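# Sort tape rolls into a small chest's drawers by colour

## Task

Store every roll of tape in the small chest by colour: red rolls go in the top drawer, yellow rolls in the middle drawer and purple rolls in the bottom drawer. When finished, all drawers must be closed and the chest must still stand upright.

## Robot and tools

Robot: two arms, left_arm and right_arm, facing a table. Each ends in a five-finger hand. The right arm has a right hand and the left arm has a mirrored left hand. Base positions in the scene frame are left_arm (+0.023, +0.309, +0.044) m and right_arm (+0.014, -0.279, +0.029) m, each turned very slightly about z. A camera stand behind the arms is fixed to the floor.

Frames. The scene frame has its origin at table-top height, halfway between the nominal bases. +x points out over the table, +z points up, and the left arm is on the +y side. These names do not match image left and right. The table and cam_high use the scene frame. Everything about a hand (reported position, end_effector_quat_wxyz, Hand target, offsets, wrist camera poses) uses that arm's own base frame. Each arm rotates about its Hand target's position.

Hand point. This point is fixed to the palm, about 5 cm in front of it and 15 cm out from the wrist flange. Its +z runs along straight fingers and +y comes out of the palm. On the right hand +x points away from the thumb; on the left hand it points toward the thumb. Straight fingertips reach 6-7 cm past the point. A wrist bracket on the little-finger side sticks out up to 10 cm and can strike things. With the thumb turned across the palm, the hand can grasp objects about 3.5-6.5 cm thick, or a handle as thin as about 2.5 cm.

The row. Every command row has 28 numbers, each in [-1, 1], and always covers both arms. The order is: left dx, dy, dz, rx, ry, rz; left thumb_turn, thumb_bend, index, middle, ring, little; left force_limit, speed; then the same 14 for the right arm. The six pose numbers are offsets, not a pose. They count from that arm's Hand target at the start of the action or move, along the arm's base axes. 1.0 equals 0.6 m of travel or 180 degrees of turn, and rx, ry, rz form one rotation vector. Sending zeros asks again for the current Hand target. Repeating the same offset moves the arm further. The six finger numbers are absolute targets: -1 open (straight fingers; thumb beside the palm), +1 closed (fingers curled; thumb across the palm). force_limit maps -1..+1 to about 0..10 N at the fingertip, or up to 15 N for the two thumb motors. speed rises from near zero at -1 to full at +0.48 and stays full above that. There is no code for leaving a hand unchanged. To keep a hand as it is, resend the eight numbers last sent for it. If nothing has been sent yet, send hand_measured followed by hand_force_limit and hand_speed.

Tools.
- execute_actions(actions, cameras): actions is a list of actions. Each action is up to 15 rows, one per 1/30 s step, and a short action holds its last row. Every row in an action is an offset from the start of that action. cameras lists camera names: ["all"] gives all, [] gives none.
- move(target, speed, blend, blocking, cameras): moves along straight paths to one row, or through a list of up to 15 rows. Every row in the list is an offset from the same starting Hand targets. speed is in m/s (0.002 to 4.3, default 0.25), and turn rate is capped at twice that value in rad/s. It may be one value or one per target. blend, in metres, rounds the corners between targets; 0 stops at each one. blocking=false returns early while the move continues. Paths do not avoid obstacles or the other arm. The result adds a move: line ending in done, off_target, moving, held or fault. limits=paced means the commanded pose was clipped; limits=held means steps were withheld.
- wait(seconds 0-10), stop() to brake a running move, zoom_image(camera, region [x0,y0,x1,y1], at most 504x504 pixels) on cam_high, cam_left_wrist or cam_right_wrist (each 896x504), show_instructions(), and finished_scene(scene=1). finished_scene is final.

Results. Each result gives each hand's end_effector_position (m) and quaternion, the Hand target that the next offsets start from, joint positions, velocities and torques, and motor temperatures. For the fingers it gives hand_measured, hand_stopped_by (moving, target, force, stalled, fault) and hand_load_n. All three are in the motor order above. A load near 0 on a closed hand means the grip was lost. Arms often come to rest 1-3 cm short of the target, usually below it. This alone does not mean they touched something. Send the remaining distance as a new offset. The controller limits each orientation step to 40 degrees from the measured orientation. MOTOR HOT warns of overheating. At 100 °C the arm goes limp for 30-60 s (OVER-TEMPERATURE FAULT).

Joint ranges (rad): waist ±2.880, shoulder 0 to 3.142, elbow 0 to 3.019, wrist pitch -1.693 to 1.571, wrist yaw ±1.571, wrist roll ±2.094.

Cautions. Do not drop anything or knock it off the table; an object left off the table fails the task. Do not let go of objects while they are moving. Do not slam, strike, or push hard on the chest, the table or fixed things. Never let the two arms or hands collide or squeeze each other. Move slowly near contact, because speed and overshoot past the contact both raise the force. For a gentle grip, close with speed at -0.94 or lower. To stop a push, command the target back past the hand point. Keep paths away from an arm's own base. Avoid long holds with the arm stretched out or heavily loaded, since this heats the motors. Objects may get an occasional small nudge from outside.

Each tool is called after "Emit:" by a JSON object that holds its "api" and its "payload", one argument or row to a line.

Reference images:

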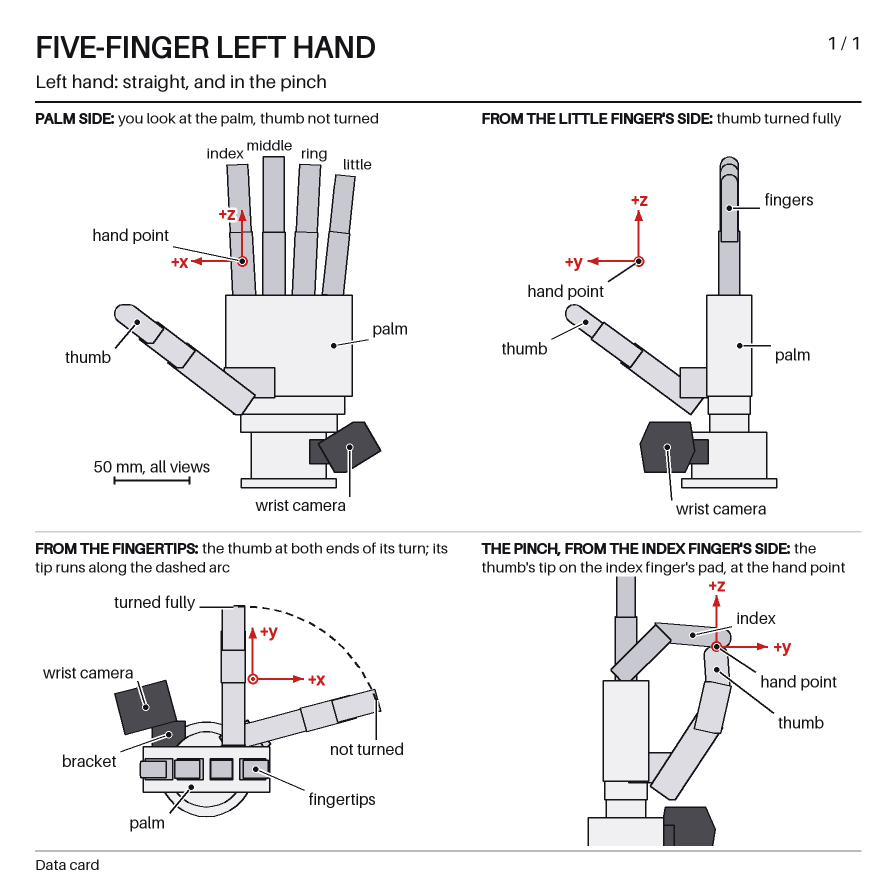

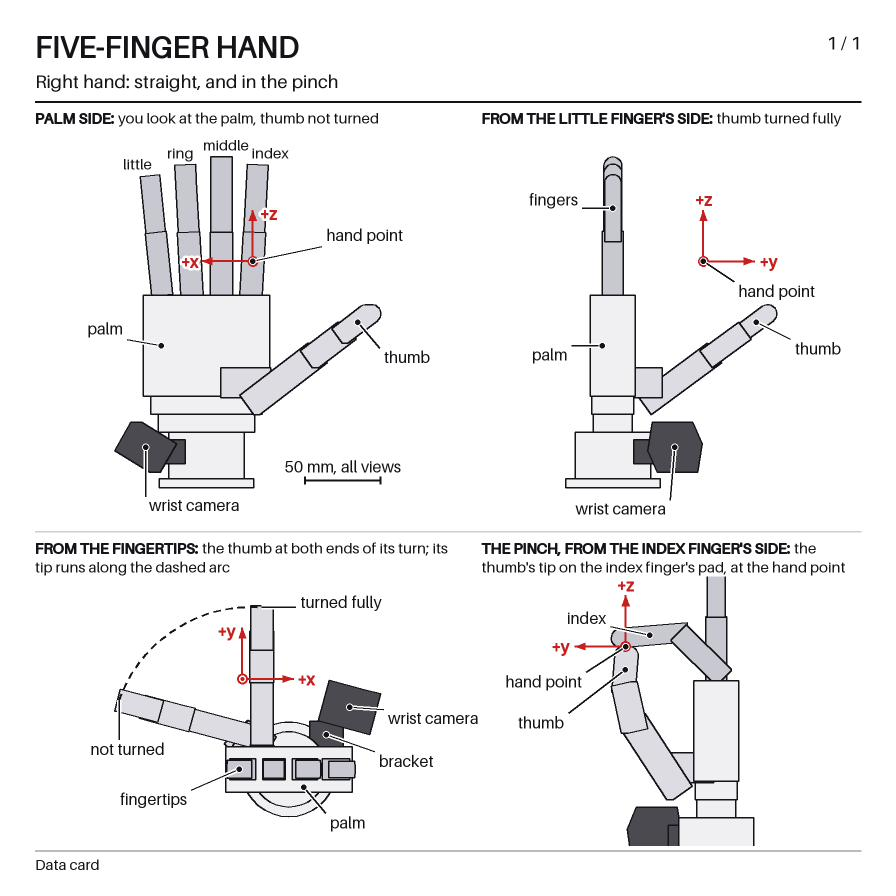

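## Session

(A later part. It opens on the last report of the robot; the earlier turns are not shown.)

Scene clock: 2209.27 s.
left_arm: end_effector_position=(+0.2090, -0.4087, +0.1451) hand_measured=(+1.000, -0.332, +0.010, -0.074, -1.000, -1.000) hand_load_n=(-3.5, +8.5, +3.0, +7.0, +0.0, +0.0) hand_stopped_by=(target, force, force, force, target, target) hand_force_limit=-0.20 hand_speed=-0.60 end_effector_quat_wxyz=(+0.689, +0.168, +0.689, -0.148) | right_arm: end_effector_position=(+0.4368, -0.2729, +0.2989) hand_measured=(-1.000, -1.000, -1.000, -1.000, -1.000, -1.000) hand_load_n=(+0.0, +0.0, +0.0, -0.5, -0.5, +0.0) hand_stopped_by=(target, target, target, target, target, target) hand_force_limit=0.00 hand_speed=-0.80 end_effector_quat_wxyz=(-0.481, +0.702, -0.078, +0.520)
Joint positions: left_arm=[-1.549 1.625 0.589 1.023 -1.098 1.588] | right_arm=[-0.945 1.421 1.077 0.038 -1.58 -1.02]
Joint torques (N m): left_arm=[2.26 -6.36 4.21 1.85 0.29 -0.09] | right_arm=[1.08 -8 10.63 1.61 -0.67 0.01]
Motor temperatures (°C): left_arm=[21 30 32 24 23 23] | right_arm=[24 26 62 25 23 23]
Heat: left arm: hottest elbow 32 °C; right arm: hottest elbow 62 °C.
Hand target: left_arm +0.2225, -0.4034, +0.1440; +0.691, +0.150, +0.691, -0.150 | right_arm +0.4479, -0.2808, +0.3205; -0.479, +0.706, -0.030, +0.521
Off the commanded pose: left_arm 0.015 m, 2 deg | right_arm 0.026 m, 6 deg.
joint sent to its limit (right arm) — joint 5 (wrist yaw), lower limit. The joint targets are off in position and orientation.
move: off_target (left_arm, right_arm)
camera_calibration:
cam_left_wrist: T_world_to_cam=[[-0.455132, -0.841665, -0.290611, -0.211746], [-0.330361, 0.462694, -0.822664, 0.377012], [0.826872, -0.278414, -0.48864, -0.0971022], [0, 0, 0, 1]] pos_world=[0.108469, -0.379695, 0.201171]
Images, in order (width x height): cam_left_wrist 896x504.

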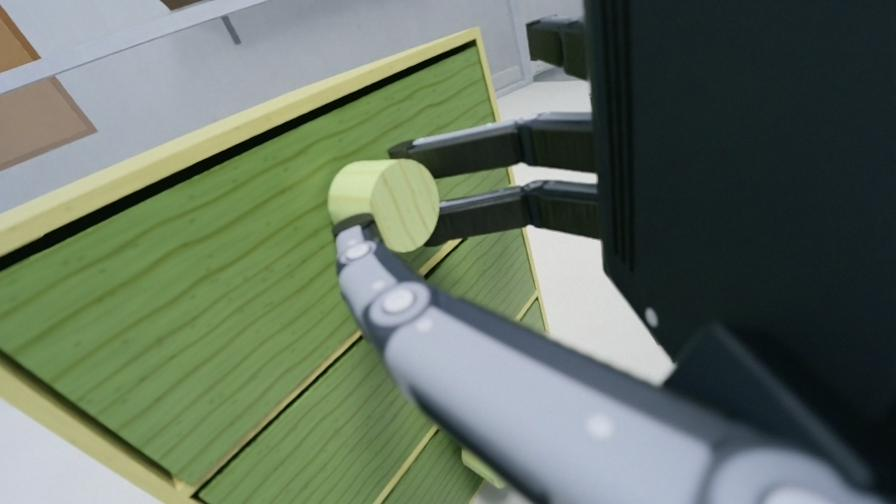

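Emit:
{"api": "move", "payload": {
  "target": [
    [-0.0117,-0.003,0.0,0,0,0,1,-0.55,-0.5,-0.5,-1,-1,-0.2,-0.2,0,0,0,0,0,0,-1,-1,-1,-1,-1,-1,0,-0.8],
    [-0.098,0.03,0.0,0,0,0,1,-0.55,-0.5,-0.5,-1,-1,-0.2,-0.2,0,0,0,0,0,0,-1,-1,-1,-1,-1,-1,0,-0.8],
    [-0.098,0.03,-0.1333,0,0,0,1,-0.55,-0.5,-0.5,-1,-1,-0.2,-0.2,0,0,0,0,0,0,-1,-1,-1,-1,-1,-1,0,-0.8]
  ],
  "speed": 0.12,
  "cameras": ["cam_left_wrist"]
}}

Scene clock: 2240.40 s.
left_arm: end_effector_position=(+0.1656, -0.3805, +0.0605) hand_measured=(+1.000, -0.550, -0.500, -0.500, -1.000, -1.000) hand_load_n=(+0.0, +0.0, +0.0, +0.0, +0.0, +0.5) hand_stopped_by=(target, target, target, target, target, target) hand_force_limit=-0.20 hand_speed=-0.20 end_effector_quat_wxyz=(+0.688, +0.158, +0.694, -0.143) | right_arm: end_effector_position=(+0.4368, -0.2729, +0.2989) hand_measured=(-1.000, -1.000, -1.000, -1.000, -1.000, -1.000) hand_load_n=(+0.0, +0.0, +0.0, +0.0, +0.0, +0.0) hand_stopped_by=(target, target, target, target, target, target) hand_force_limit=0.00 hand_speed=-0.80 end_effector_quat_wxyz=(-0.481, +0.702, -0.078, +0.520)
Joint positions: left_arm=[-1.67 1.886 0.523 1.322 -1.241 1.551] | right_arm=[-0.945 1.421 1.077 0.038 -1.58 -1.02]
Joint torques (N m): left_arm=[-1.2 -6.59 3.29 2.14 -0.14 0.15] | right_arm=[0.44 -8.29 10.92 1.62 -0.68 0.08]
Motor temperatures (°C): left_arm=[21 29 31 24 22 23] | right_arm=[24 26 62 25 23 23]
Heat: left arm: hottest elbow 31 °C; right arm: hottest elbow 62 °C.
Hand target: left_arm +0.1637, -0.3854, +0.0640; +0.691, +0.150, +0.691, -0.150 | right_arm +0.4479, -0.2808, +0.3205; -0.479, +0.706, -0.030, +0.521
Off the commanded pose: left_arm 0.006 m, 1 deg | right_arm 0.026 m, 6 deg.
joint sent to its limit (right arm) — joint 5 (wrist yaw), lower limit. The joint targets are off in position and orientation.
move: off_target (right_arm)
camera_calibration:
cam_left_wrist: T_world_to_cam=[[-0.439775, -0.85312, -0.280687, -0.239899], [-0.349257, 0.450385, -0.821689, 0.278333], [0.827416, -0.263326, -0.496026, -0.0886402], [0, 0, 0, 1]] pos_world=[0.0650506, -0.353361, 0.117398]
Images, in order (width x height): cam_left_wrist 896x504.

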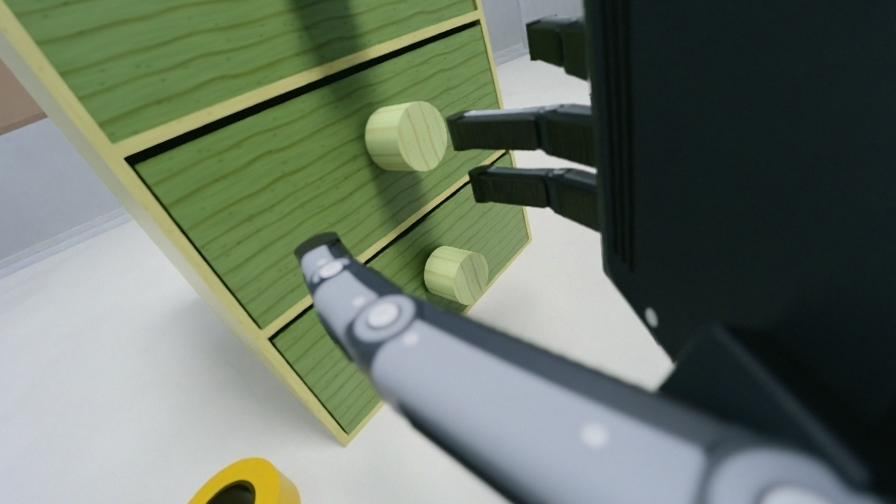

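Emit:
{"api": "move", "payload": {
  "target": [
    [0.075,-0.038,0.0125,0,0,0,1,-0.55,-0.5,-0.5,-1,-1,-0.2,-0.2,0,0,0,0,0,0,-1,-1,-1,-1,-1,-1,0,-0.8]
  ],
  "speed": 0.1,
  "cameras": ["cam_left_wrist"]
}}

Scene clock: 2259.47 s.
left_arm: end_effector_position=(+0.2068, -0.3998, +0.0663) hand_measured=(+1.000, -0.550, -0.500, -0.500, -1.000, -1.000) hand_load_n=(+0.0, +0.0, +0.0, +0.0, +0.0, +0.0) hand_stopped_by=(target, target, target, target, target, target) hand_force_limit=-0.20 hand_speed=-0.20 end_effector_quat_wxyz=(+0.688, +0.152, +0.693, -0.151) | right_arm: end_effector_position=(+0.4368, -0.2729, +0.2989) hand_measured=(-1.000, -1.000, -1.000, -1.000, -1.000, -1.000) hand_load_n=(+0.0, +0.0, +0.0, +0.0, +0.0, +0.0) hand_stopped_by=(target, target, target, target, target, target) hand_force_limit=0.00 hand_speed=-0.80 end_effector_quat_wxyz=(-0.481, +0.702, -0.078, +0.520)
Joint positions: left_arm=[-1.555 1.886 0.568 1.302 -1.124 1.557] | right_arm=[-0.945 1.421 1.077 0.038 -1.58 -1.02]
Joint torques (N m): left_arm=[0.44 -7.47 4.55 0.76 0.16 0.15] | right_arm=[0.32 -8 10.67 1.61 -0.66 0.07]
Motor temperatures (°C): left_arm=[21 29 31 24 22 23] | right_arm=[24 26 62 25 23 23]
Heat: left arm: hottest elbow 31 °C; right arm: hottest elbow 62 °C.
Hand target: left_arm +0.2087, -0.4082, +0.0715; +0.691, +0.150, +0.691, -0.150 | right_arm +0.4479, -0.2808, +0.3205; -0.479, +0.706, -0.030, +0.521
Off the commanded pose: left_arm 0.010 m, 0 deg | right_arm 0.026 m, 6 deg.
joint sent to its limit (right arm) — joint 5 (wrist yaw), lower limit. The joint targets are off in position and orientation.
move: off_target (right_arm)
camera_calibration:
cam_left_wrist: T_world_to_cam=[[-0.441574, -0.857539, -0.263892, -0.239139], [-0.350018, 0.43546, -0.829375, 0.300893], [0.826136, -0.273863, -0.492442, -0.129074], [0, 0, 0, 1]] pos_world=[0.106353, -0.371447, 0.122884]
Images, in order (width x height): cam_left_wrist 896x504.

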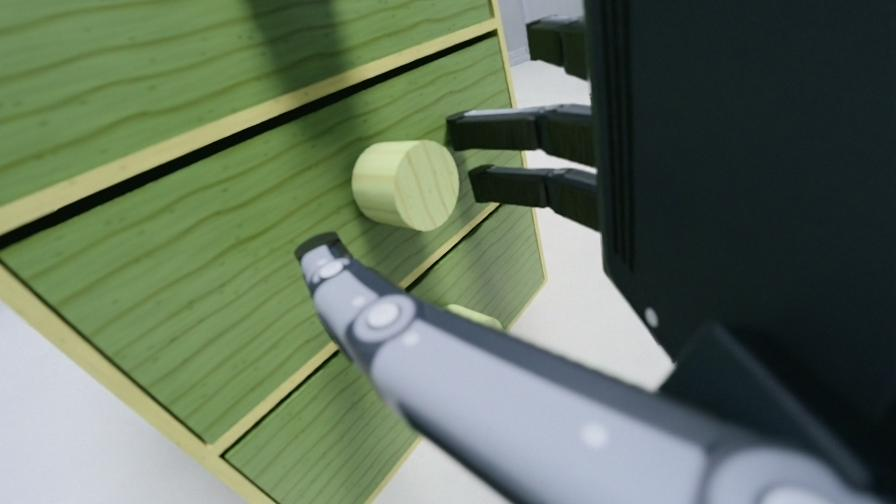

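Emit:
{"api": "move", "payload": {
  "target": [
    [0.012,-0.007,0.002,0,0,0,1,-0.55,-0.5,-0.5,-1,-1,-0.2,-0.2,0,0,0,0,0,0,-1,-1,-1,-1,-1,-1,0,-0.8],
    [0.012,-0.007,0.002,0,0,0,1,-0.1,0.1,0.1,-1,-1,-0.2,-0.6,0,0,0,0,0,0,-1,-1,-1,-1,-1,-1,0,-0.8]
  ],
  "speed": 0.05,
  "cameras": ["cam_left_wrist"]
}}

Scene clock: 2275.20 s.
left_arm: end_effector_position=(+0.2080, -0.4079, +0.0673) hand_measured=(+1.000, -0.332, +0.044, -0.074, -1.000, -1.000) hand_load_n=(-0.5, +10.0, +7.5, +8.5, +0.0, +0.0) hand_stopped_by=(target, force, force, force, target, target) hand_force_limit=-0.20 hand_speed=-0.60 end_effector_quat_wxyz=(+0.687, +0.159, +0.692, -0.156) | right_arm: end_effector_position=(+0.4368, -0.2729, +0.2989) hand_measured=(-1.000, -1.000, -1.000, -1.000, -1.000, -1.000) hand_load_n=(+0.0, +0.0, +0.0, +0.0, +0.0, +0.0) hand_stopped_by=(target, target, target, target, target, target) hand_force_limit=0.00 hand_speed=-0.80 end_effector_quat_wxyz=(-0.481, +0.702, -0.078, +0.520)
Joint positions: left_arm=[-1.551 1.886 0.58 1.288 -1.101 1.557] | right_arm=[-0.945 1.421 1.077 0.038 -1.58 -1.02]
Joint torques (N m): left_arm=[0.79 -7.65 4.57 0.85 -0.04 0.14] | right_arm=[1.03 -7.65 10.59 1.55 -0.68 0.1]
Motor temperatures (°C): left_arm=[21 29 30 24 22 23] | right_arm=[24 26 62 25 23 23]
Heat: left arm: hottest elbow 30 °C; right arm: hottest elbow 62 °C.
Hand target: left_arm +0.2159, -0.4124, +0.0727; +0.691, +0.150, +0.691, -0.150 | right_arm +0.4479, -0.2808, +0.3205; -0.479, +0.706, -0.030, +0.521
Off the commanded pose: left_arm 0.011 m, 1 deg | right_arm 0.026 m, 6 deg.
joint sent to its limit (right arm) — joint 5 (wrist yaw), lower limit. The joint targets are off in position and orientation.
move: off_target (left_arm, right_arm); target 2's new numbers were sent with left_arm's hand 0.011 m and 1 deg from that target
camera_calibration:
cam_left_wrist: T_world_to_cam=[[-0.457347, -0.848895, -0.264975, -0.238378], [-0.342266, 0.443037, -0.828597, 0.307134], [0.820785, -0.288265, -0.493169, -0.136544], [0, 0, 0, 1]] pos_world=[0.108173, -0.37779, 0.123987]
Images, in order (width x height): cam_left_wrist 896x504.

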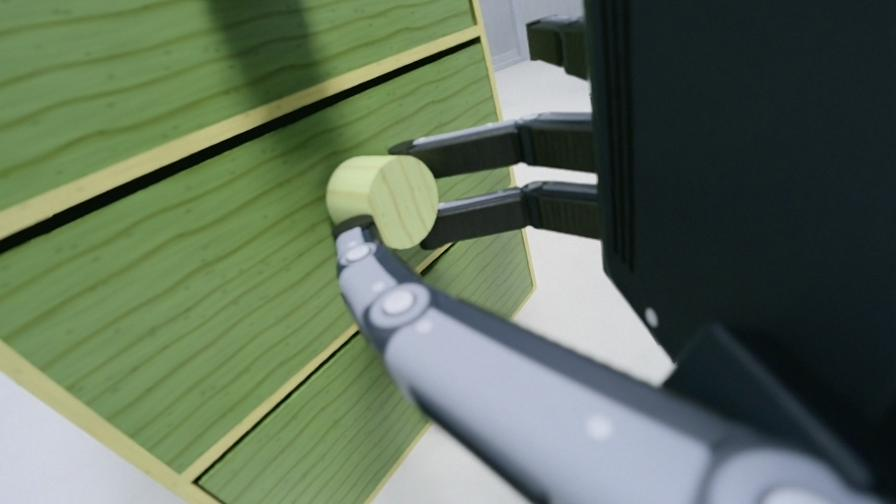

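Emit:
{"api": "move", "payload": {
  "target": [
    [-0.198,-0.0567,0.0,0,0,0,1,-0.1,0.1,0.1,-1,-1,-0.2,-0.6,0,0,0,0,0,0,-1,-1,-1,-1,-1,-1,0,-0.8]
  ],
  "speed": 0.06,
  "cameras": ["cam_left_wrist"]
}}

Scene clock: 2285.23 s.
left_arm: end_effector_position=(+0.1083, -0.4360, +0.0661) hand_measured=(+1.000, -0.332, +0.044, -0.074, -1.000, -1.000) hand_load_n=(+1.0, +9.5, +4.5, +10.0, +0.0, +0.0) hand_stopped_by=(target, force, force, force, target, target) hand_force_limit=-0.20 hand_speed=-0.60 end_effector_quat_wxyz=(+0.691, +0.150, +0.693, -0.144) | right_arm: end_effector_position=(+0.4368, -0.2729, +0.2989) hand_measured=(-1.000, -1.000, -1.000, -1.000, -1.000, -1.000) hand_load_n=(+0.0, +0.0, +0.0, +0.0, +0.0, +0.0) hand_stopped_by=(target, target, target, target, target, target) hand_force_limit=0.00 hand_speed=-0.80 end_effector_quat_wxyz=(-0.481, +0.702, -0.078, +0.520)
Joint positions: left_arm=[-1.793 1.939 0.707 1.21 -1.374 1.557] | right_arm=[-0.945 1.421 1.077 0.038 -1.58 -1.02]
Joint torques (N m): left_arm=[-1.67 -8.76 5.23 0.64 -0.37 0.16] | right_arm=[0.56 -7.59 10.69 1.74 -0.67 0.08]
Motor temperatures (°C): left_arm=[21 29 31 24 22 23] | right_arm=[24 26 62 25 23 23]
Heat: left arm: hottest elbow 31 °C; right arm: hottest elbow 62 °C.
Hand target: left_arm +0.0971, -0.4465, +0.0727; +0.691, +0.150, +0.691, -0.150 | right_arm +0.4479, -0.2808, +0.3205; -0.479, +0.706, -0.030, +0.521
Off the commanded pose: left_arm 0.017 m, 1 deg | right_arm 0.026 m, 6 deg.
joint sent to its limit (right arm) — joint 5 (wrist yaw), lower limit. The joint targets are off in position and orientation.
move: off_target (left_arm, right_arm)
camera_calibration:
cam_left_wrist: T_world_to_cam=[[-0.429708, -0.861359, -0.270945, -0.316191], [-0.350991, 0.435799, -0.828785, 0.282285], [0.831959, -0.261037, -0.489595, -0.052921], [0, 0, 0, 1]] pos_world=[0.00723798, -0.409188, 0.122374]
Images, in order (width x height): cam_left_wrist 896x504.

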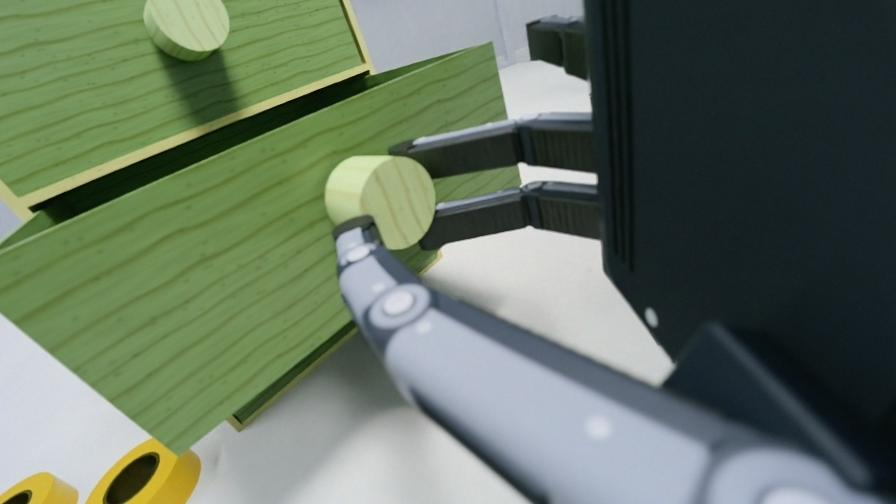

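Emit:
{"api": "move", "payload": {
  "target": [
    [-0.024,-0.008,0.0,0,0,0,1,-0.1,0.1,0.1,-1,-1,-0.2,-0.6,0,0,0,0,0,0,-1,-1,-1,-1,-1,-1,0,-0.8]
  ],
  "speed": 0.05,
  "cameras": ["cam_left_wrist"]
}}

Scene clock: 2348.37 s.
left_arm: end_effector_position=(+0.0866, -0.4429, +0.0687) hand_measured=(+1.000, -0.328, +0.044, -0.074, -1.000, -1.000) hand_load_n=(+0.0, +0.0, +0.0, +0.0, +0.0, +0.0) hand_stopped_by=(target, force, force, force, target, target) hand_force_limit=-0.20 hand_speed=-0.60 end_effector_quat_wxyz=(+0.690, +0.151, +0.691, -0.151) | right_arm: end_effector_position=(+0.4368, -0.2729, +0.2989) hand_measured=(-1.000, -1.000, -1.000, -1.000, -1.000, -1.000) hand_load_n=(+0.0, +0.0, +0.0, +0.0, -0.5, +0.0) hand_stopped_by=(target, target, target, target, target, target) hand_force_limit=0.00 hand_speed=-0.80 end_effector_quat_wxyz=(-0.481, +0.702, -0.078, +0.520)
Joint positions: left_arm=[-1.839 1.944 0.734 1.198 -1.408 1.559] | right_arm=[-0.945 1.421 1.077 0.038 -1.58 -1.02]
Joint torques (N m): left_arm=[-1.03 -8.59 5.22 0.57 -0.12 0.16] | right_arm=[0.91 -8 10.73 1.63 -0.62 0.06]
Motor temperatures (°C): left_arm=[21 30 31 24 22 23] | right_arm=[24 26 63 25 23 23]
Heat: left arm: hottest elbow 31 °C; right arm: hottest elbow 63 °C.
Hand target: left_arm +0.0827, -0.4513, +0.0727; +0.691, +0.150, +0.691, -0.150 | right_arm +0.4479, -0.2808, +0.3205; -0.479, +0.706, -0.030, +0.521
Off the commanded pose: left_arm 0.010 m, 0 deg | right_arm 0.026 m, 6 deg.
joint sent to its limit (right arm) — joint 5 (wrist yaw), lower limit. The joint targets are off in position and orientation.
move: off_target (right_arm)
camera_calibration:
cam_left_wrist: T_world_to_cam=[[-0.440507, -0.858077, -0.263927, -0.328799], [-0.346527, 0.433723, -0.831747, 0.278619], [0.828174, -0.274932, -0.488405, -0.0413443], [0, 0, 0, 1]] pos_world=[-0.0140489, -0.414345, 0.124769]
Images, in order (width x height): cam_left_wrist 896x504.

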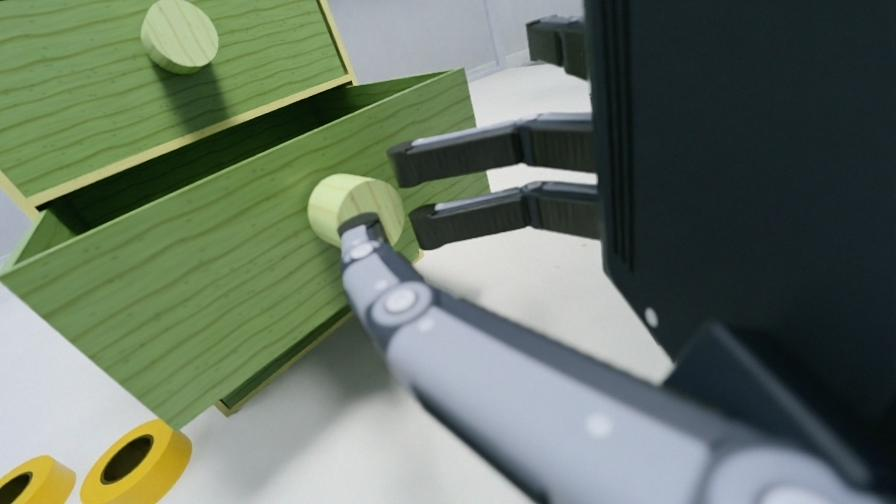

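Emit:
{"api": "move", "payload": {
  "target": [
    [0,0,0.0,0,0,0,1,-0.6,-0.55,-0.55,-1,-1,-0.2,0.2,0,0,0,0,0,0,-1,-1,-1,-1,-1,-1,0,-0.8],
    [-0.045,0.021,0.0,0,0,0,1,-0.6,-0.55,-0.55,-1,-1,-0.2,0.2,0,0,0,0,0,0,-1,-1,-1,-1,-1,-1,0,-0.8],
    [-0.02,0.021,0.4288,0,0,0,1,-0.6,-0.55,-0.55,-1,-1,-0.2,0.2,0,0,0,0,0,0,-1,-1,-1,-1,-1,-1,0,-0.8],
    [-0.0,0.041,0.4288,0.1122,0.1602,-0.1077,1,-0.6,-0.55,-0.55,-1,-1,-0.2,0.2,0,0,0,0,0,0,-1,-1,-1,-1,-1,-1,0,-0.8],
    [0.1638,0.2905,0.4288,-0.4585,0.2361,0.2361,1,-0.5,-0.45,-0.45,-1,-1,-0.2,0.2,0,0,0,0,0,0,-1,-1,-1,-1,-1,-1,0,-0.8]
  ],
  "speed": [0.1,0.15,0.25,0.35,0.35],
  "blend": [0,0.02,0.03,0,0],
  "cameras": ["cam_left_wrist"]
}}

Scene clock: 2417.30 s.
left_arm: end_effector_position=(+0.1791, -0.2708, +0.3111) hand_measured=(+1.000, -0.500, -0.450, -0.450, -1.000, -1.000) hand_load_n=(+0.0, +0.0, +0.0, +0.0, +0.0, +0.0) hand_stopped_by=(target, target, target, target, target, target) hand_force_limit=-0.20 hand_speed=0.20 end_effector_quat_wxyz=(-0.362, +0.605, -0.622, +0.340) | right_arm: end_effector_position=(+0.4368, -0.2729, +0.2989) hand_measured=(-1.000, -1.000, -1.000, -1.000, -1.000, -1.000) hand_load_n=(+0.0, +0.0, +0.0, +0.0, -0.5, +0.0) hand_stopped_by=(target, target, target, target, target, target) hand_force_limit=0.00 hand_speed=-0.80 end_effector_quat_wxyz=(-0.481, +0.702, -0.078, +0.520)
Joint positions: left_arm=[-1.397 0.936 1.089 -1.463 -1.018 -1.223] | right_arm=[-0.945 1.421 1.077 0.038 -1.58 -1.02]
Joint torques (N m): left_arm=[0.26 -0.62 10.61 -0.05 -0.66 -0.12] | right_arm=[0.09 -7.06 10.65 1.62 -0.7 0.05]
Motor temperatures (°C): left_arm=[21 30 32 24 22 23] | right_arm=[24 26 63 25 23 23]
Heat: left arm: hottest elbow 32 °C; right arm: hottest elbow 63 °C.
Hand target: left_arm +0.1810, -0.2770, +0.3300; -0.354, +0.612, -0.613, +0.353 | right_arm +0.4479, -0.2808, +0.3205; -0.479, +0.706, -0.030, +0.521
Off the commanded pose: left_arm 0.020 m, 2 deg | right_arm 0.026 m, 6 deg.
joint sent to its limit (right arm) — joint 5 (wrist yaw), lower limit. The joint targets are off in position and orientation.
move: off_target (left_arm, right_arm); blend cut to 0.0149 m at target 2; target 5's new numbers were sent with left_arm's hand 0.020 m and 2 deg from that target
camera_calibration:
cam_left_wrist: T_world_to_cam=[[0.451472, -0.299518, 0.840513, -0.428594], [-0.558008, -0.829826, 0.00401783, -0.126527], [0.696276, -0.470827, -0.541777, 0.034982], [0, 0, 0, 1]] pos_world=[0.0985382, -0.216897, 0.3797]
Images, in order (width x height): cam_left_wrist 896x504.

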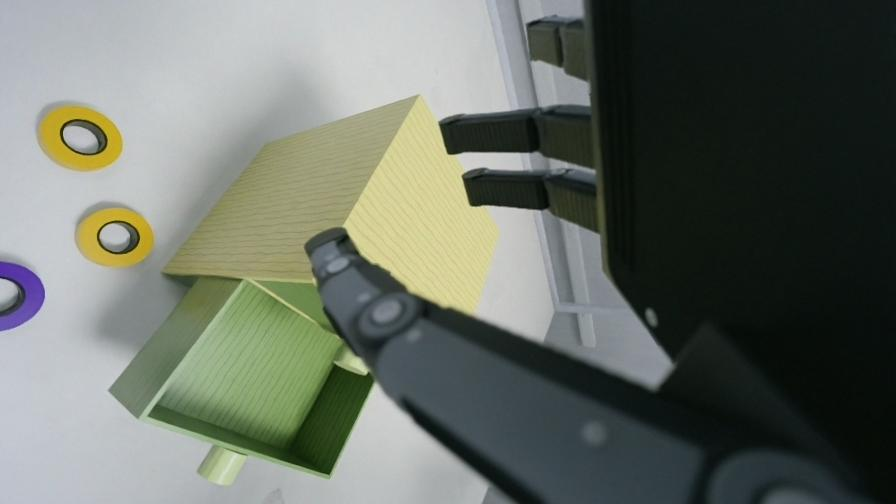

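Emit:
{"api": "move", "payload": {
  "target": [
    [-0.005,-0.003,-0.4417,0,0,0,1,-0.5,-0.42,-0.42,-1,-1,-0.2,0.2,0,0,0,0,0,0,-1,-1,-1,-1,-1,-1,0,-0.8]
  ],
  "speed": 0.25,
  "cameras": ["cam_left_wrist"]
}}

Scene clock: 2433.97 s.
left_arm: end_effector_position=(+0.1773, -0.2721, +0.0620) hand_measured=(+1.000, -0.500, -0.420, -0.420, -1.000, -1.000) hand_load_n=(+0.0, +0.5, +0.0, +0.0, +0.0, -0.5) hand_stopped_by=(target, target, target, target, target, target) hand_force_limit=-0.20 hand_speed=0.20 end_effector_quat_wxyz=(-0.355, +0.616, -0.612, +0.345) | right_arm: end_effector_position=(+0.4368, -0.2729, +0.2989) hand_measured=(-1.000, -1.000, -1.000, -1.000, -1.000, -1.000) hand_load_n=(-0.5, +0.0, +0.0, -0.5, +0.0, +0.0) hand_stopped_by=(target, target, target, target, target, target) hand_force_limit=0.00 hand_speed=-0.80 end_effector_quat_wxyz=(-0.481, +0.702, -0.078, +0.520)
Joint positions: left_arm=[-1.405 1.109 0.511 -0.727 -1.018 -1.273] | right_arm=[-0.945 1.421 1.077 0.038 -1.58 -1.02]
Joint torques (N m): left_arm=[-0.32 -1.26 6.43 1.14 -0.78 0.12] | right_arm=[0.38 -7.71 10.67 1.7 -0.64 0.04]
Motor temperatures (°C): left_arm=[21 29 35 24 22 23] | right_arm=[24 26 63 25 23 23]
Heat: left arm: hottest elbow 35 °C; right arm: hottest elbow 63 °C.
Hand target: left_arm +0.1780, -0.2788, +0.0650; -0.354, +0.612, -0.613, +0.353 | right_arm +0.4479, -0.2808, +0.3205; -0.479, +0.706, -0.030, +0.521
Off the commanded pose: left_arm 0.007 m, 1 deg | right_arm 0.026 m, 6 deg.
joint sent to its limit (right arm) — joint 5 (wrist yaw), lower limit. The joint targets are off in position and orientation.
move: off_target (right_arm)
camera_calibration:
cam_left_wrist: T_world_to_cam=[[0.458153, -0.267252, 0.847745, -0.211549], [-0.542912, -0.839295, 0.0288215, -0.134479], [0.703806, -0.473456, -0.52962, -0.102191], [0, 0, 0, 1]] pos_world=[0.0958346, -0.217788, 0.129093]
Images, in order (width x height): cam_left_wrist 896x504.

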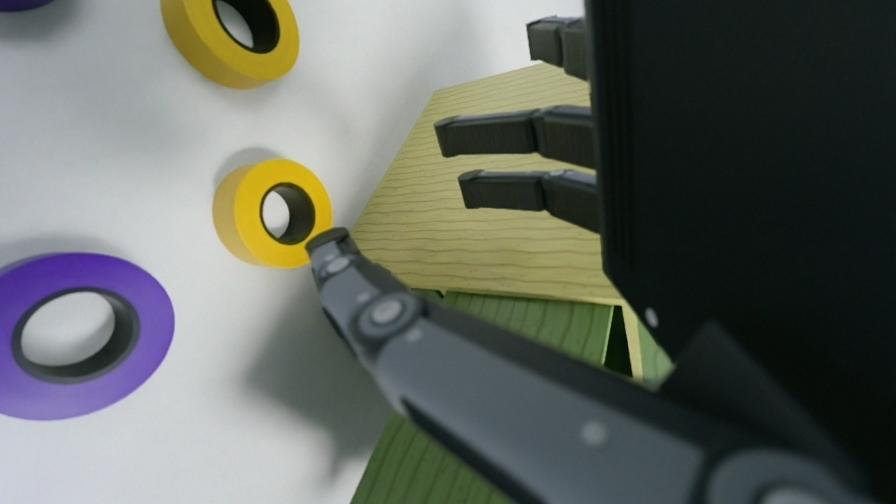

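Emit:
{"api": "move", "payload": {
  "target": [
    [0.002,-0.003,-0.1167,0,0,0,1,-0.5,-0.42,-0.42,-1,-1,-0.2,0.2,0,0,0,0,0,0,-1,-1,-1,-1,-1,-1,0,-0.8],
    [0.002,-0.003,-0.141,0,0,0,1,-0.5,-0.42,-0.42,-1,-1,-0.2,0.2,0,0,0,0,0,0,-1,-1,-1,-1,-1,-1,0,-0.8]
  ],
  "speed": [0.15,0.06],
  "cameras": ["cam_left_wrist"]
}}

Scene clock: 2450.07 s.
left_arm: end_effector_position=(+0.1777, -0.2746, -0.0219) hand_measured=(+1.000, -0.500, -0.420, -0.420, -1.000, -1.000) hand_load_n=(+0.0, +0.0, +0.0, +0.0, +0.0, +0.0) hand_stopped_by=(target, target, target, target, target, target) hand_force_limit=-0.20 hand_speed=0.20 end_effector_quat_wxyz=(-0.355, +0.615, -0.613, +0.346) | right_arm: end_effector_position=(+0.4368, -0.2729, +0.2989) hand_measured=(-1.000, -1.000, -1.000, -1.000, -1.000, -1.000) hand_load_n=(+0.0, +0.0, +0.0, +0.0, +0.0, +0.0) hand_stopped_by=(target, target, target, target, target, target) hand_force_limit=0.00 hand_speed=-0.80 end_effector_quat_wxyz=(-0.481, +0.702, -0.078, +0.520)
Joint positions: left_arm=[-1.405 1.375 0.407 -0.351 -1.018 -1.267] | right_arm=[-0.945 1.421 1.077 0.038 -1.58 -1.02]
Joint torques (N m): left_arm=[-0.03 -2.55 4.59 1.17 -0.74 0.12] | right_arm=[0.44 -8.23 10.8 1.51 -0.64 0.1]
Motor temperatures (°C): left_arm=[21 29 34 24 22 23] | right_arm=[24 26 63 25 23 23]
Heat: left arm: hottest elbow 34 °C; right arm: hottest elbow 63 °C.
Hand target: left_arm +0.1792, -0.2806, -0.0196; -0.354, +0.612, -0.613, +0.353 | right_arm +0.4479, -0.2808, +0.3205; -0.479, +0.706, -0.030, +0.521
Off the commanded pose: left_arm 0.007 m, 1 deg | right_arm 0.026 m, 6 deg.
joint sent to its limit (right arm) — joint 5 (wrist yaw), lower limit. The joint targets are off in position and orientation.
move: off_target (right_arm)
camera_calibration:
cam_left_wrist: T_world_to_cam=[[0.456549, -0.268064, 0.848354, -0.141202], [-0.545596, -0.837547, 0.0289682, -0.132988], [0.702772, -0.476084, -0.528636, -0.148592], [0, 0, 0, 1]] pos_world=[0.0963341, -0.219978, 0.0450906]
Images, in order (width x height): cam_left_wrist 896x504.

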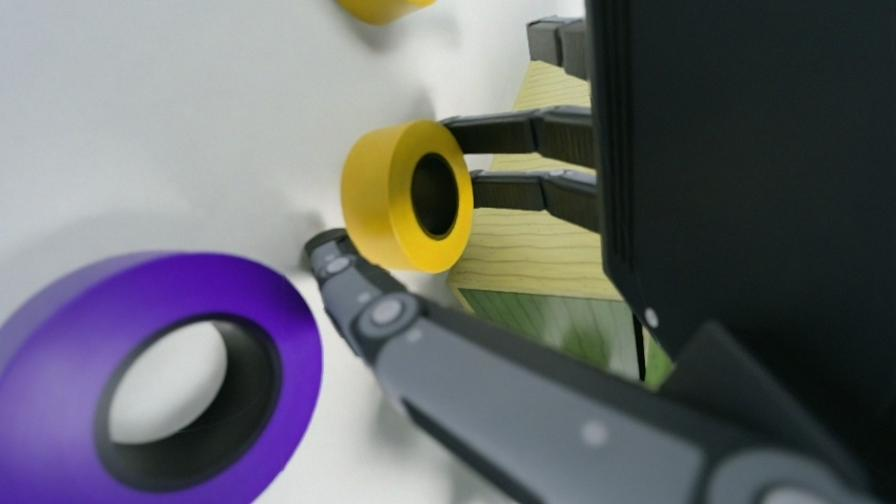

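Emit:
{"api": "move", "payload": {
  "target": [
    [0,0,0,0,0,0,1,-0.3,-0.28,-0.25,-1,-1,-0.3,-0.6,0,0,0,0,0,0,-1,-1,-1,-1,-1,-1,0,-0.8]
  ],
  "cameras": ["cam_left_wrist"]
}}

Scene clock: 2456.13 s.
left_arm: end_effector_position=(+0.1783, -0.2742, -0.0218) hand_measured=(+1.000, -0.430, -0.280, -0.278, -1.000, -1.000) hand_load_n=(+0.5, +5.0, +0.5, +4.5, +0.0, +0.0) hand_stopped_by=(target, force, target, force, target, target) hand_force_limit=-0.30 hand_speed=-0.60 end_effector_quat_wxyz=(-0.356, +0.615, -0.613, +0.346) | right_arm: end_effector_position=(+0.4368, -0.2729, +0.2989) hand_measured=(-1.000, -1.000, -1.000, -1.000, -1.000, -1.000) hand_load_n=(+0.0, +0.0, -0.5, +0.0, +0.0, +0.0) hand_stopped_by=(target, target, target, target, target, target) hand_force_limit=0.00 hand_speed=-0.80 end_effector_quat_wxyz=(-0.481, +0.702, -0.078, +0.520)
Joint positions: left_arm=[-1.403 1.375 0.407 -0.351 -1.02 -1.266] | right_arm=[-0.945 1.421 1.077 0.038 -1.58 -1.02]
Joint torques (N m): left_arm=[0.09 -2.55 4.59 1.17 -0.72 0.12] | right_arm=[0.15 -7.82 10.77 1.55 -0.67 0.05]
Motor temperatures (°C): left_arm=[21 29 33 24 23 23] | right_arm=[24 26 63 25 23 23]
Heat: left arm: hottest elbow 33 °C; right arm: hottest elbow 63 °C.
Hand target: left_arm +0.1792, -0.2806, -0.0196; -0.354, +0.612, -0.613, +0.353 | right_arm +0.4479, -0.2808, +0.3205; -0.479, +0.706, -0.030, +0.521
Off the commanded pose: left_arm 0.007 m, 1 deg | right_arm 0.026 m, 6 deg.
joint sent to its limit (right arm) — joint 5 (wrist yaw), lower limit. The joint targets are off in position and orientation.
move: off_target (right_arm)
camera_calibration:
cam_left_wrist: T_world_to_cam=[[0.45566, -0.268884, 0.848573, -0.141536], [-0.544689, -0.838207, 0.026883, -0.132613], [0.704051, -0.474458, -0.528396, -0.148528], [0, 0, 0, 1]] pos_world=[0.0968308, -0.219684, 0.0451875]
Images, in order (width x height): cam_left_wrist 896x504.

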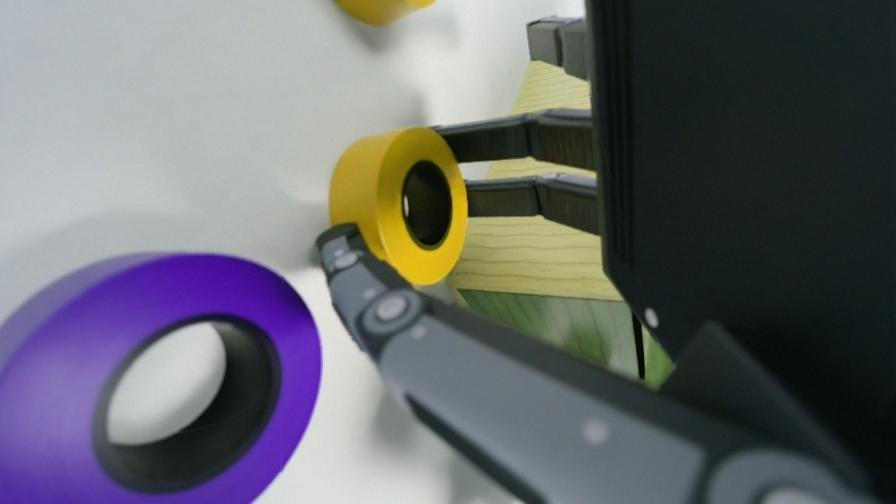

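Emit:
{"api": "move", "payload": {
  "target": [
    [0,0,0,0,0,0,1,-0.38,-0.22,-0.22,-1,-1,-0.2,-0.6,0,0,0,0,0,0,-1,-1,-1,-1,-1,-1,0,-0.8],
    [0,0,0.5,0,0,0,1,-0.38,-0.22,-0.22,-1,-1,-0.2,-0.6,0,0,0,0,0,0,-1,-1,-1,-1,-1,-1,0,-0.8],
    [-0.031,-0.181,0.5,0,0,0.139,1,-0.38,-0.22,-0.22,1,1,-0.5,0,0,0,0,0,0,0,-1,-1,-1,-1,-1,-1,0,-0.8],
    [-0.031,-0.181,0.39,0,0,0.139,1,-0.38,-0.22,-0.22,1,1,-0.5,0,0,0,0,0,0,0,-1,-1,-1,-1,-1,-1,0,-0.8]
  ],
  "speed": [0.1,0.2,0.2,0.15],
  "blend": [0,0.05,0,0],
  "cameras": ["cam_left_wrist"]
}}

Scene clock: 2532.17 s.
left_arm: end_effector_position=(+0.1656, -0.3872, +0.2098) hand_measured=(+1.000, -0.420, -0.250, -0.278, +0.094, +1.000) hand_load_n=(+1.5, +11.0, +10.5, +1.5, +1.0, +0.0) hand_stopped_by=(target, force, force, force, force, target) hand_force_limit=-0.50 hand_speed=0.00 end_effector_quat_wxyz=(-0.367, +0.726, -0.502, +0.294) | right_arm: end_effector_position=(+0.4368, -0.2729, +0.2989) hand_measured=(-1.000, -1.000, -1.000, -1.000, -1.000, -1.000) hand_load_n=(+0.0, +0.0, +0.0, +0.0, +0.0, +0.0) hand_stopped_by=(target, target, target, target, target, target) hand_force_limit=0.00 hand_speed=-0.80 end_effector_quat_wxyz=(-0.481, +0.702, -0.078, +0.520)
Joint positions: left_arm=[-1.488 1.439 1.234 -1.661 -0.948 -2.002] | right_arm=[-0.945 1.421 1.077 0.038 -1.58 -1.02]
Joint torques (N m): left_arm=[-1.38 -6.53 7.24 -0.87 -0.46 -0.14] | right_arm=[0.56 -8.23 10.4 1.44 -0.67 0.01]
Motor temperatures (°C): left_arm=[21 28 32 24 23 23] | right_arm=[23 26 64 25 23 23]
Heat: left arm: hottest elbow 32 °C; right arm: hottest elbow 64 °C.
Hand target: left_arm +0.1606, -0.3892, +0.2144; -0.422, +0.730, -0.465, +0.268 | right_arm +0.4479, -0.2808, +0.3205; -0.479, +0.706, -0.030, +0.521
Off the commanded pose: left_arm 0.007 m, 8 deg | right_arm 0.026 m, 6 deg.
joint sent to its limit (left arm) — joint 4 (wrist pitch), lower limit. The joint targets are off in position and orientation.
joint sent to its limit (right arm) — joint 5 (wrist yaw), lower limit. The joint targets are off in position and orientation.
move: off_target (left_arm, right_arm); target 3's new numbers were sent with left_arm's hand 0.023 m and 13 deg from that target
camera_calibration:
cam_left_wrist: T_world_to_cam=[[0.546922, -0.0398237, 0.836236, -0.2865], [-0.251905, -0.960406, 0.119016, -0.355721], [0.798386, -0.275744, -0.535299, -0.00804474], [0, 0, 0, 1]] pos_world=[0.0735078, -0.355265, 0.277611]
Images, in order (width x height): cam_left_wrist 896x504.

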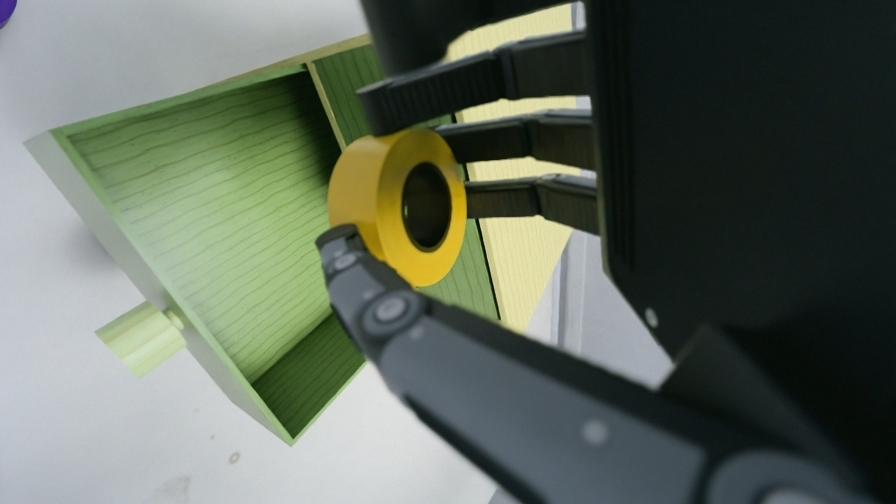

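Emit:
{"api": "move", "payload": {
  "target": [
    [0.002,0,-0.135,0,0,0,1,-0.38,-0.22,-0.22,1,1,-0.5,0,0,0,0,0,0,0,-1,-1,-1,-1,-1,-1,0,-0.8]
  ],
  "speed": 0.1,
  "cameras": ["cam_left_wrist"]
}}

Scene clock: 2569.57 s.
left_arm: end_effector_position=(+0.1641, -0.3823, +0.1307) hand_measured=(+1.000, -0.420, -0.250, -0.278, +0.094, +1.000) hand_load_n=(+1.5, +11.0, +11.0, +1.5, +0.5, +0.0) hand_stopped_by=(target, force, force, force, force, target) hand_force_limit=-0.50 hand_speed=0.00 end_effector_quat_wxyz=(-0.407, +0.718, -0.504, +0.254) | right_arm: end_effector_position=(+0.4368, -0.2729, +0.2989) hand_measured=(-1.000, -1.000, -1.000, -1.000, -1.000, -1.000) hand_load_n=(+0.0, +0.0, +0.0, -0.5, +0.0, +0.0) hand_stopped_by=(target, target, target, target, target, target) hand_force_limit=0.00 hand_speed=-0.80 end_effector_quat_wxyz=(-0.481, +0.702, -0.078, +0.520)
Joint positions: left_arm=[-1.488 1.579 1.162 -1.609 -0.926 -2.066] | right_arm=[-0.945 1.421 1.077 0.038 -1.58 -1.02]
Joint torques (N m): left_arm=[-0.67 -7.41 6.5 -0.13 -0.41 -0.12] | right_arm=[1.08 -7.65 10.73 1.69 -0.71 0.09]
Motor temperatures (°C): left_arm=[21 29 32 24 22 23] | right_arm=[23 26 64 25 23 23]
Heat: left arm: hottest elbow 32 °C; right arm: hottest elbow 64 °C.
Hand target: left_arm +0.1618, -0.3892, +0.1334; -0.422, +0.730, -0.465, +0.268 | right_arm +0.4479, -0.2808, +0.3205; -0.479, +0.706, -0.030, +0.521
Off the commanded pose: left_arm 0.008 m, 5 deg | right_arm 0.026 m, 6 deg.
joint sent to its limit (left arm) — joint 6 (wrist roll), lower limit. The joint targets are off in position and orientation.
joint sent to its limit (right arm) — joint 5 (wrist yaw), lower limit. The joint targets are off in position and orientation.
move: off_target (left_arm, right_arm)
camera_calibration:
cam_left_wrist: T_world_to_cam=[[0.562392, -0.104184, 0.820281, -0.244436], [-0.208716, -0.977793, 0.018908, -0.342581], [0.800095, -0.18184, -0.571649, -0.00748807], [0, 0, 0, 1]] pos_world=[0.071958, -0.361802, 0.202703]
Images, in order (width x height): cam_left_wrist 896x504.

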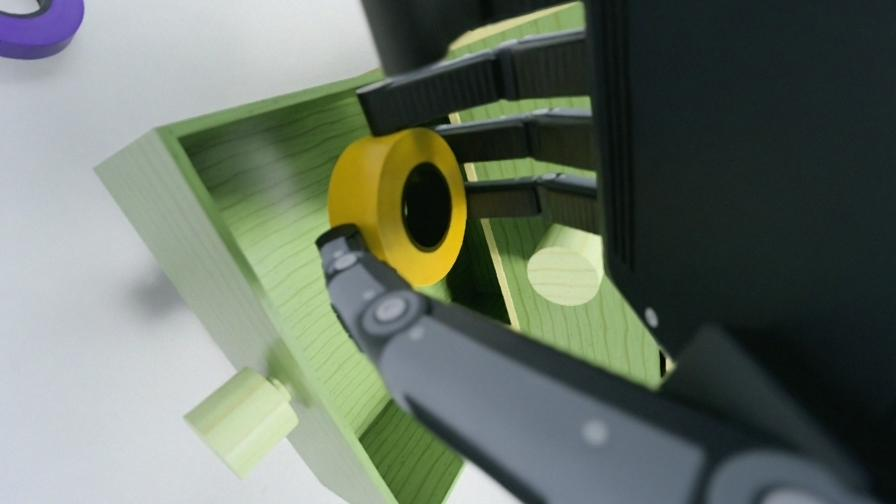

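Emit:
{"api": "move", "payload": {
  "target": [0.003,0.002,-0.038,0,0,0,1,-0.38,-0.22,-0.22,1,1,-0.5,0,0,0,0,0,0,0,-1,-1,-1,-1,-1,-1,0,-0.8],
  "speed": 0.06,
  "cameras": ["cam_left_wrist"]
}}

Scene clock: 2617.40 s.
left_arm: end_effector_position=(+0.1641, -0.3821, +0.1094) hand_measured=(+1.000, -0.420, -0.250, -0.278, +0.094, +1.000) hand_load_n=(+1.5, +11.0, +10.5, +1.5, +0.5, +0.0) hand_stopped_by=(target, force, force, force, force, target) hand_force_limit=-0.50 hand_speed=0.00 end_effector_quat_wxyz=(-0.406, +0.719, -0.503, +0.255) | right_arm: end_effector_position=(+0.4368, -0.2729, +0.2989) hand_measured=(-1.000, -1.000, -1.000, -1.000, -1.000, -1.000) hand_load_n=(+0.0, +0.0, +0.0, +0.0, +0.0, +0.0) hand_stopped_by=(target, target, target, target, target, target) hand_force_limit=0.00 hand_speed=-0.80 end_effector_quat_wxyz=(-0.481, +0.702, -0.078, +0.520)
Joint positions: left_arm=[-1.488 1.6 1.126 -1.548 -0.926 -2.066] | right_arm=[-0.945 1.421 1.077 0.038 -1.58 -1.02]
Joint torques (N m): left_arm=[-0.26 -7.3 6.16 -0.12 -0.53 -0.12] | right_arm=[0.26 -7.94 10.77 1.73 -0.74 0.06]
Motor temperatures (°C): left_arm=[21 29 32 24 22 23] | right_arm=[23 26 64 25 23 23]
Heat: left arm: hottest elbow 32 °C; right arm: hottest elbow 64 °C.
Hand target: left_arm +0.1636, -0.3880, +0.1106; -0.422, +0.730, -0.465, +0.268 | right_arm +0.4479, -0.2808, +0.3205; -0.479, +0.706, -0.030, +0.521
Off the commanded pose: left_arm 0.006 m, 5 deg | right_arm 0.026 m, 6 deg.
joint sent to its limit (left arm) — joint 6 (wrist roll), lower limit. The joint targets are off in position and orientation.
joint sent to its limit (right arm) — joint 5 (wrist yaw), lower limit. The joint targets are off in position and orientation.
move: off_target (left_arm, right_arm)
camera_calibration:
cam_left_wrist: T_world_to_cam=[[0.562083, -0.100485, 0.820954, -0.225455], [-0.208771, -0.977688, 0.0232707, -0.342446], [0.800298, -0.184472, -0.57052, -0.0207742], [0, 0, 0, 1]] pos_world=[0.0718572, -0.361292, 0.181205]
Images, in order (width x height): cam_left_wrist 896x504.

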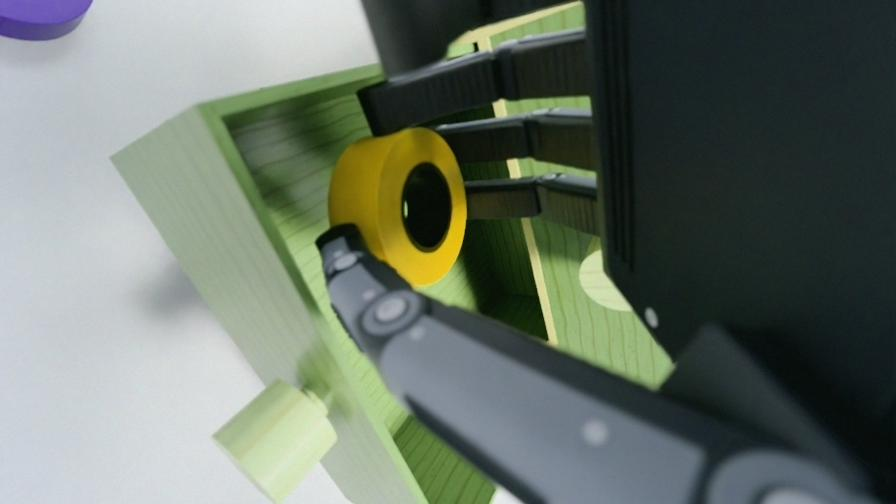

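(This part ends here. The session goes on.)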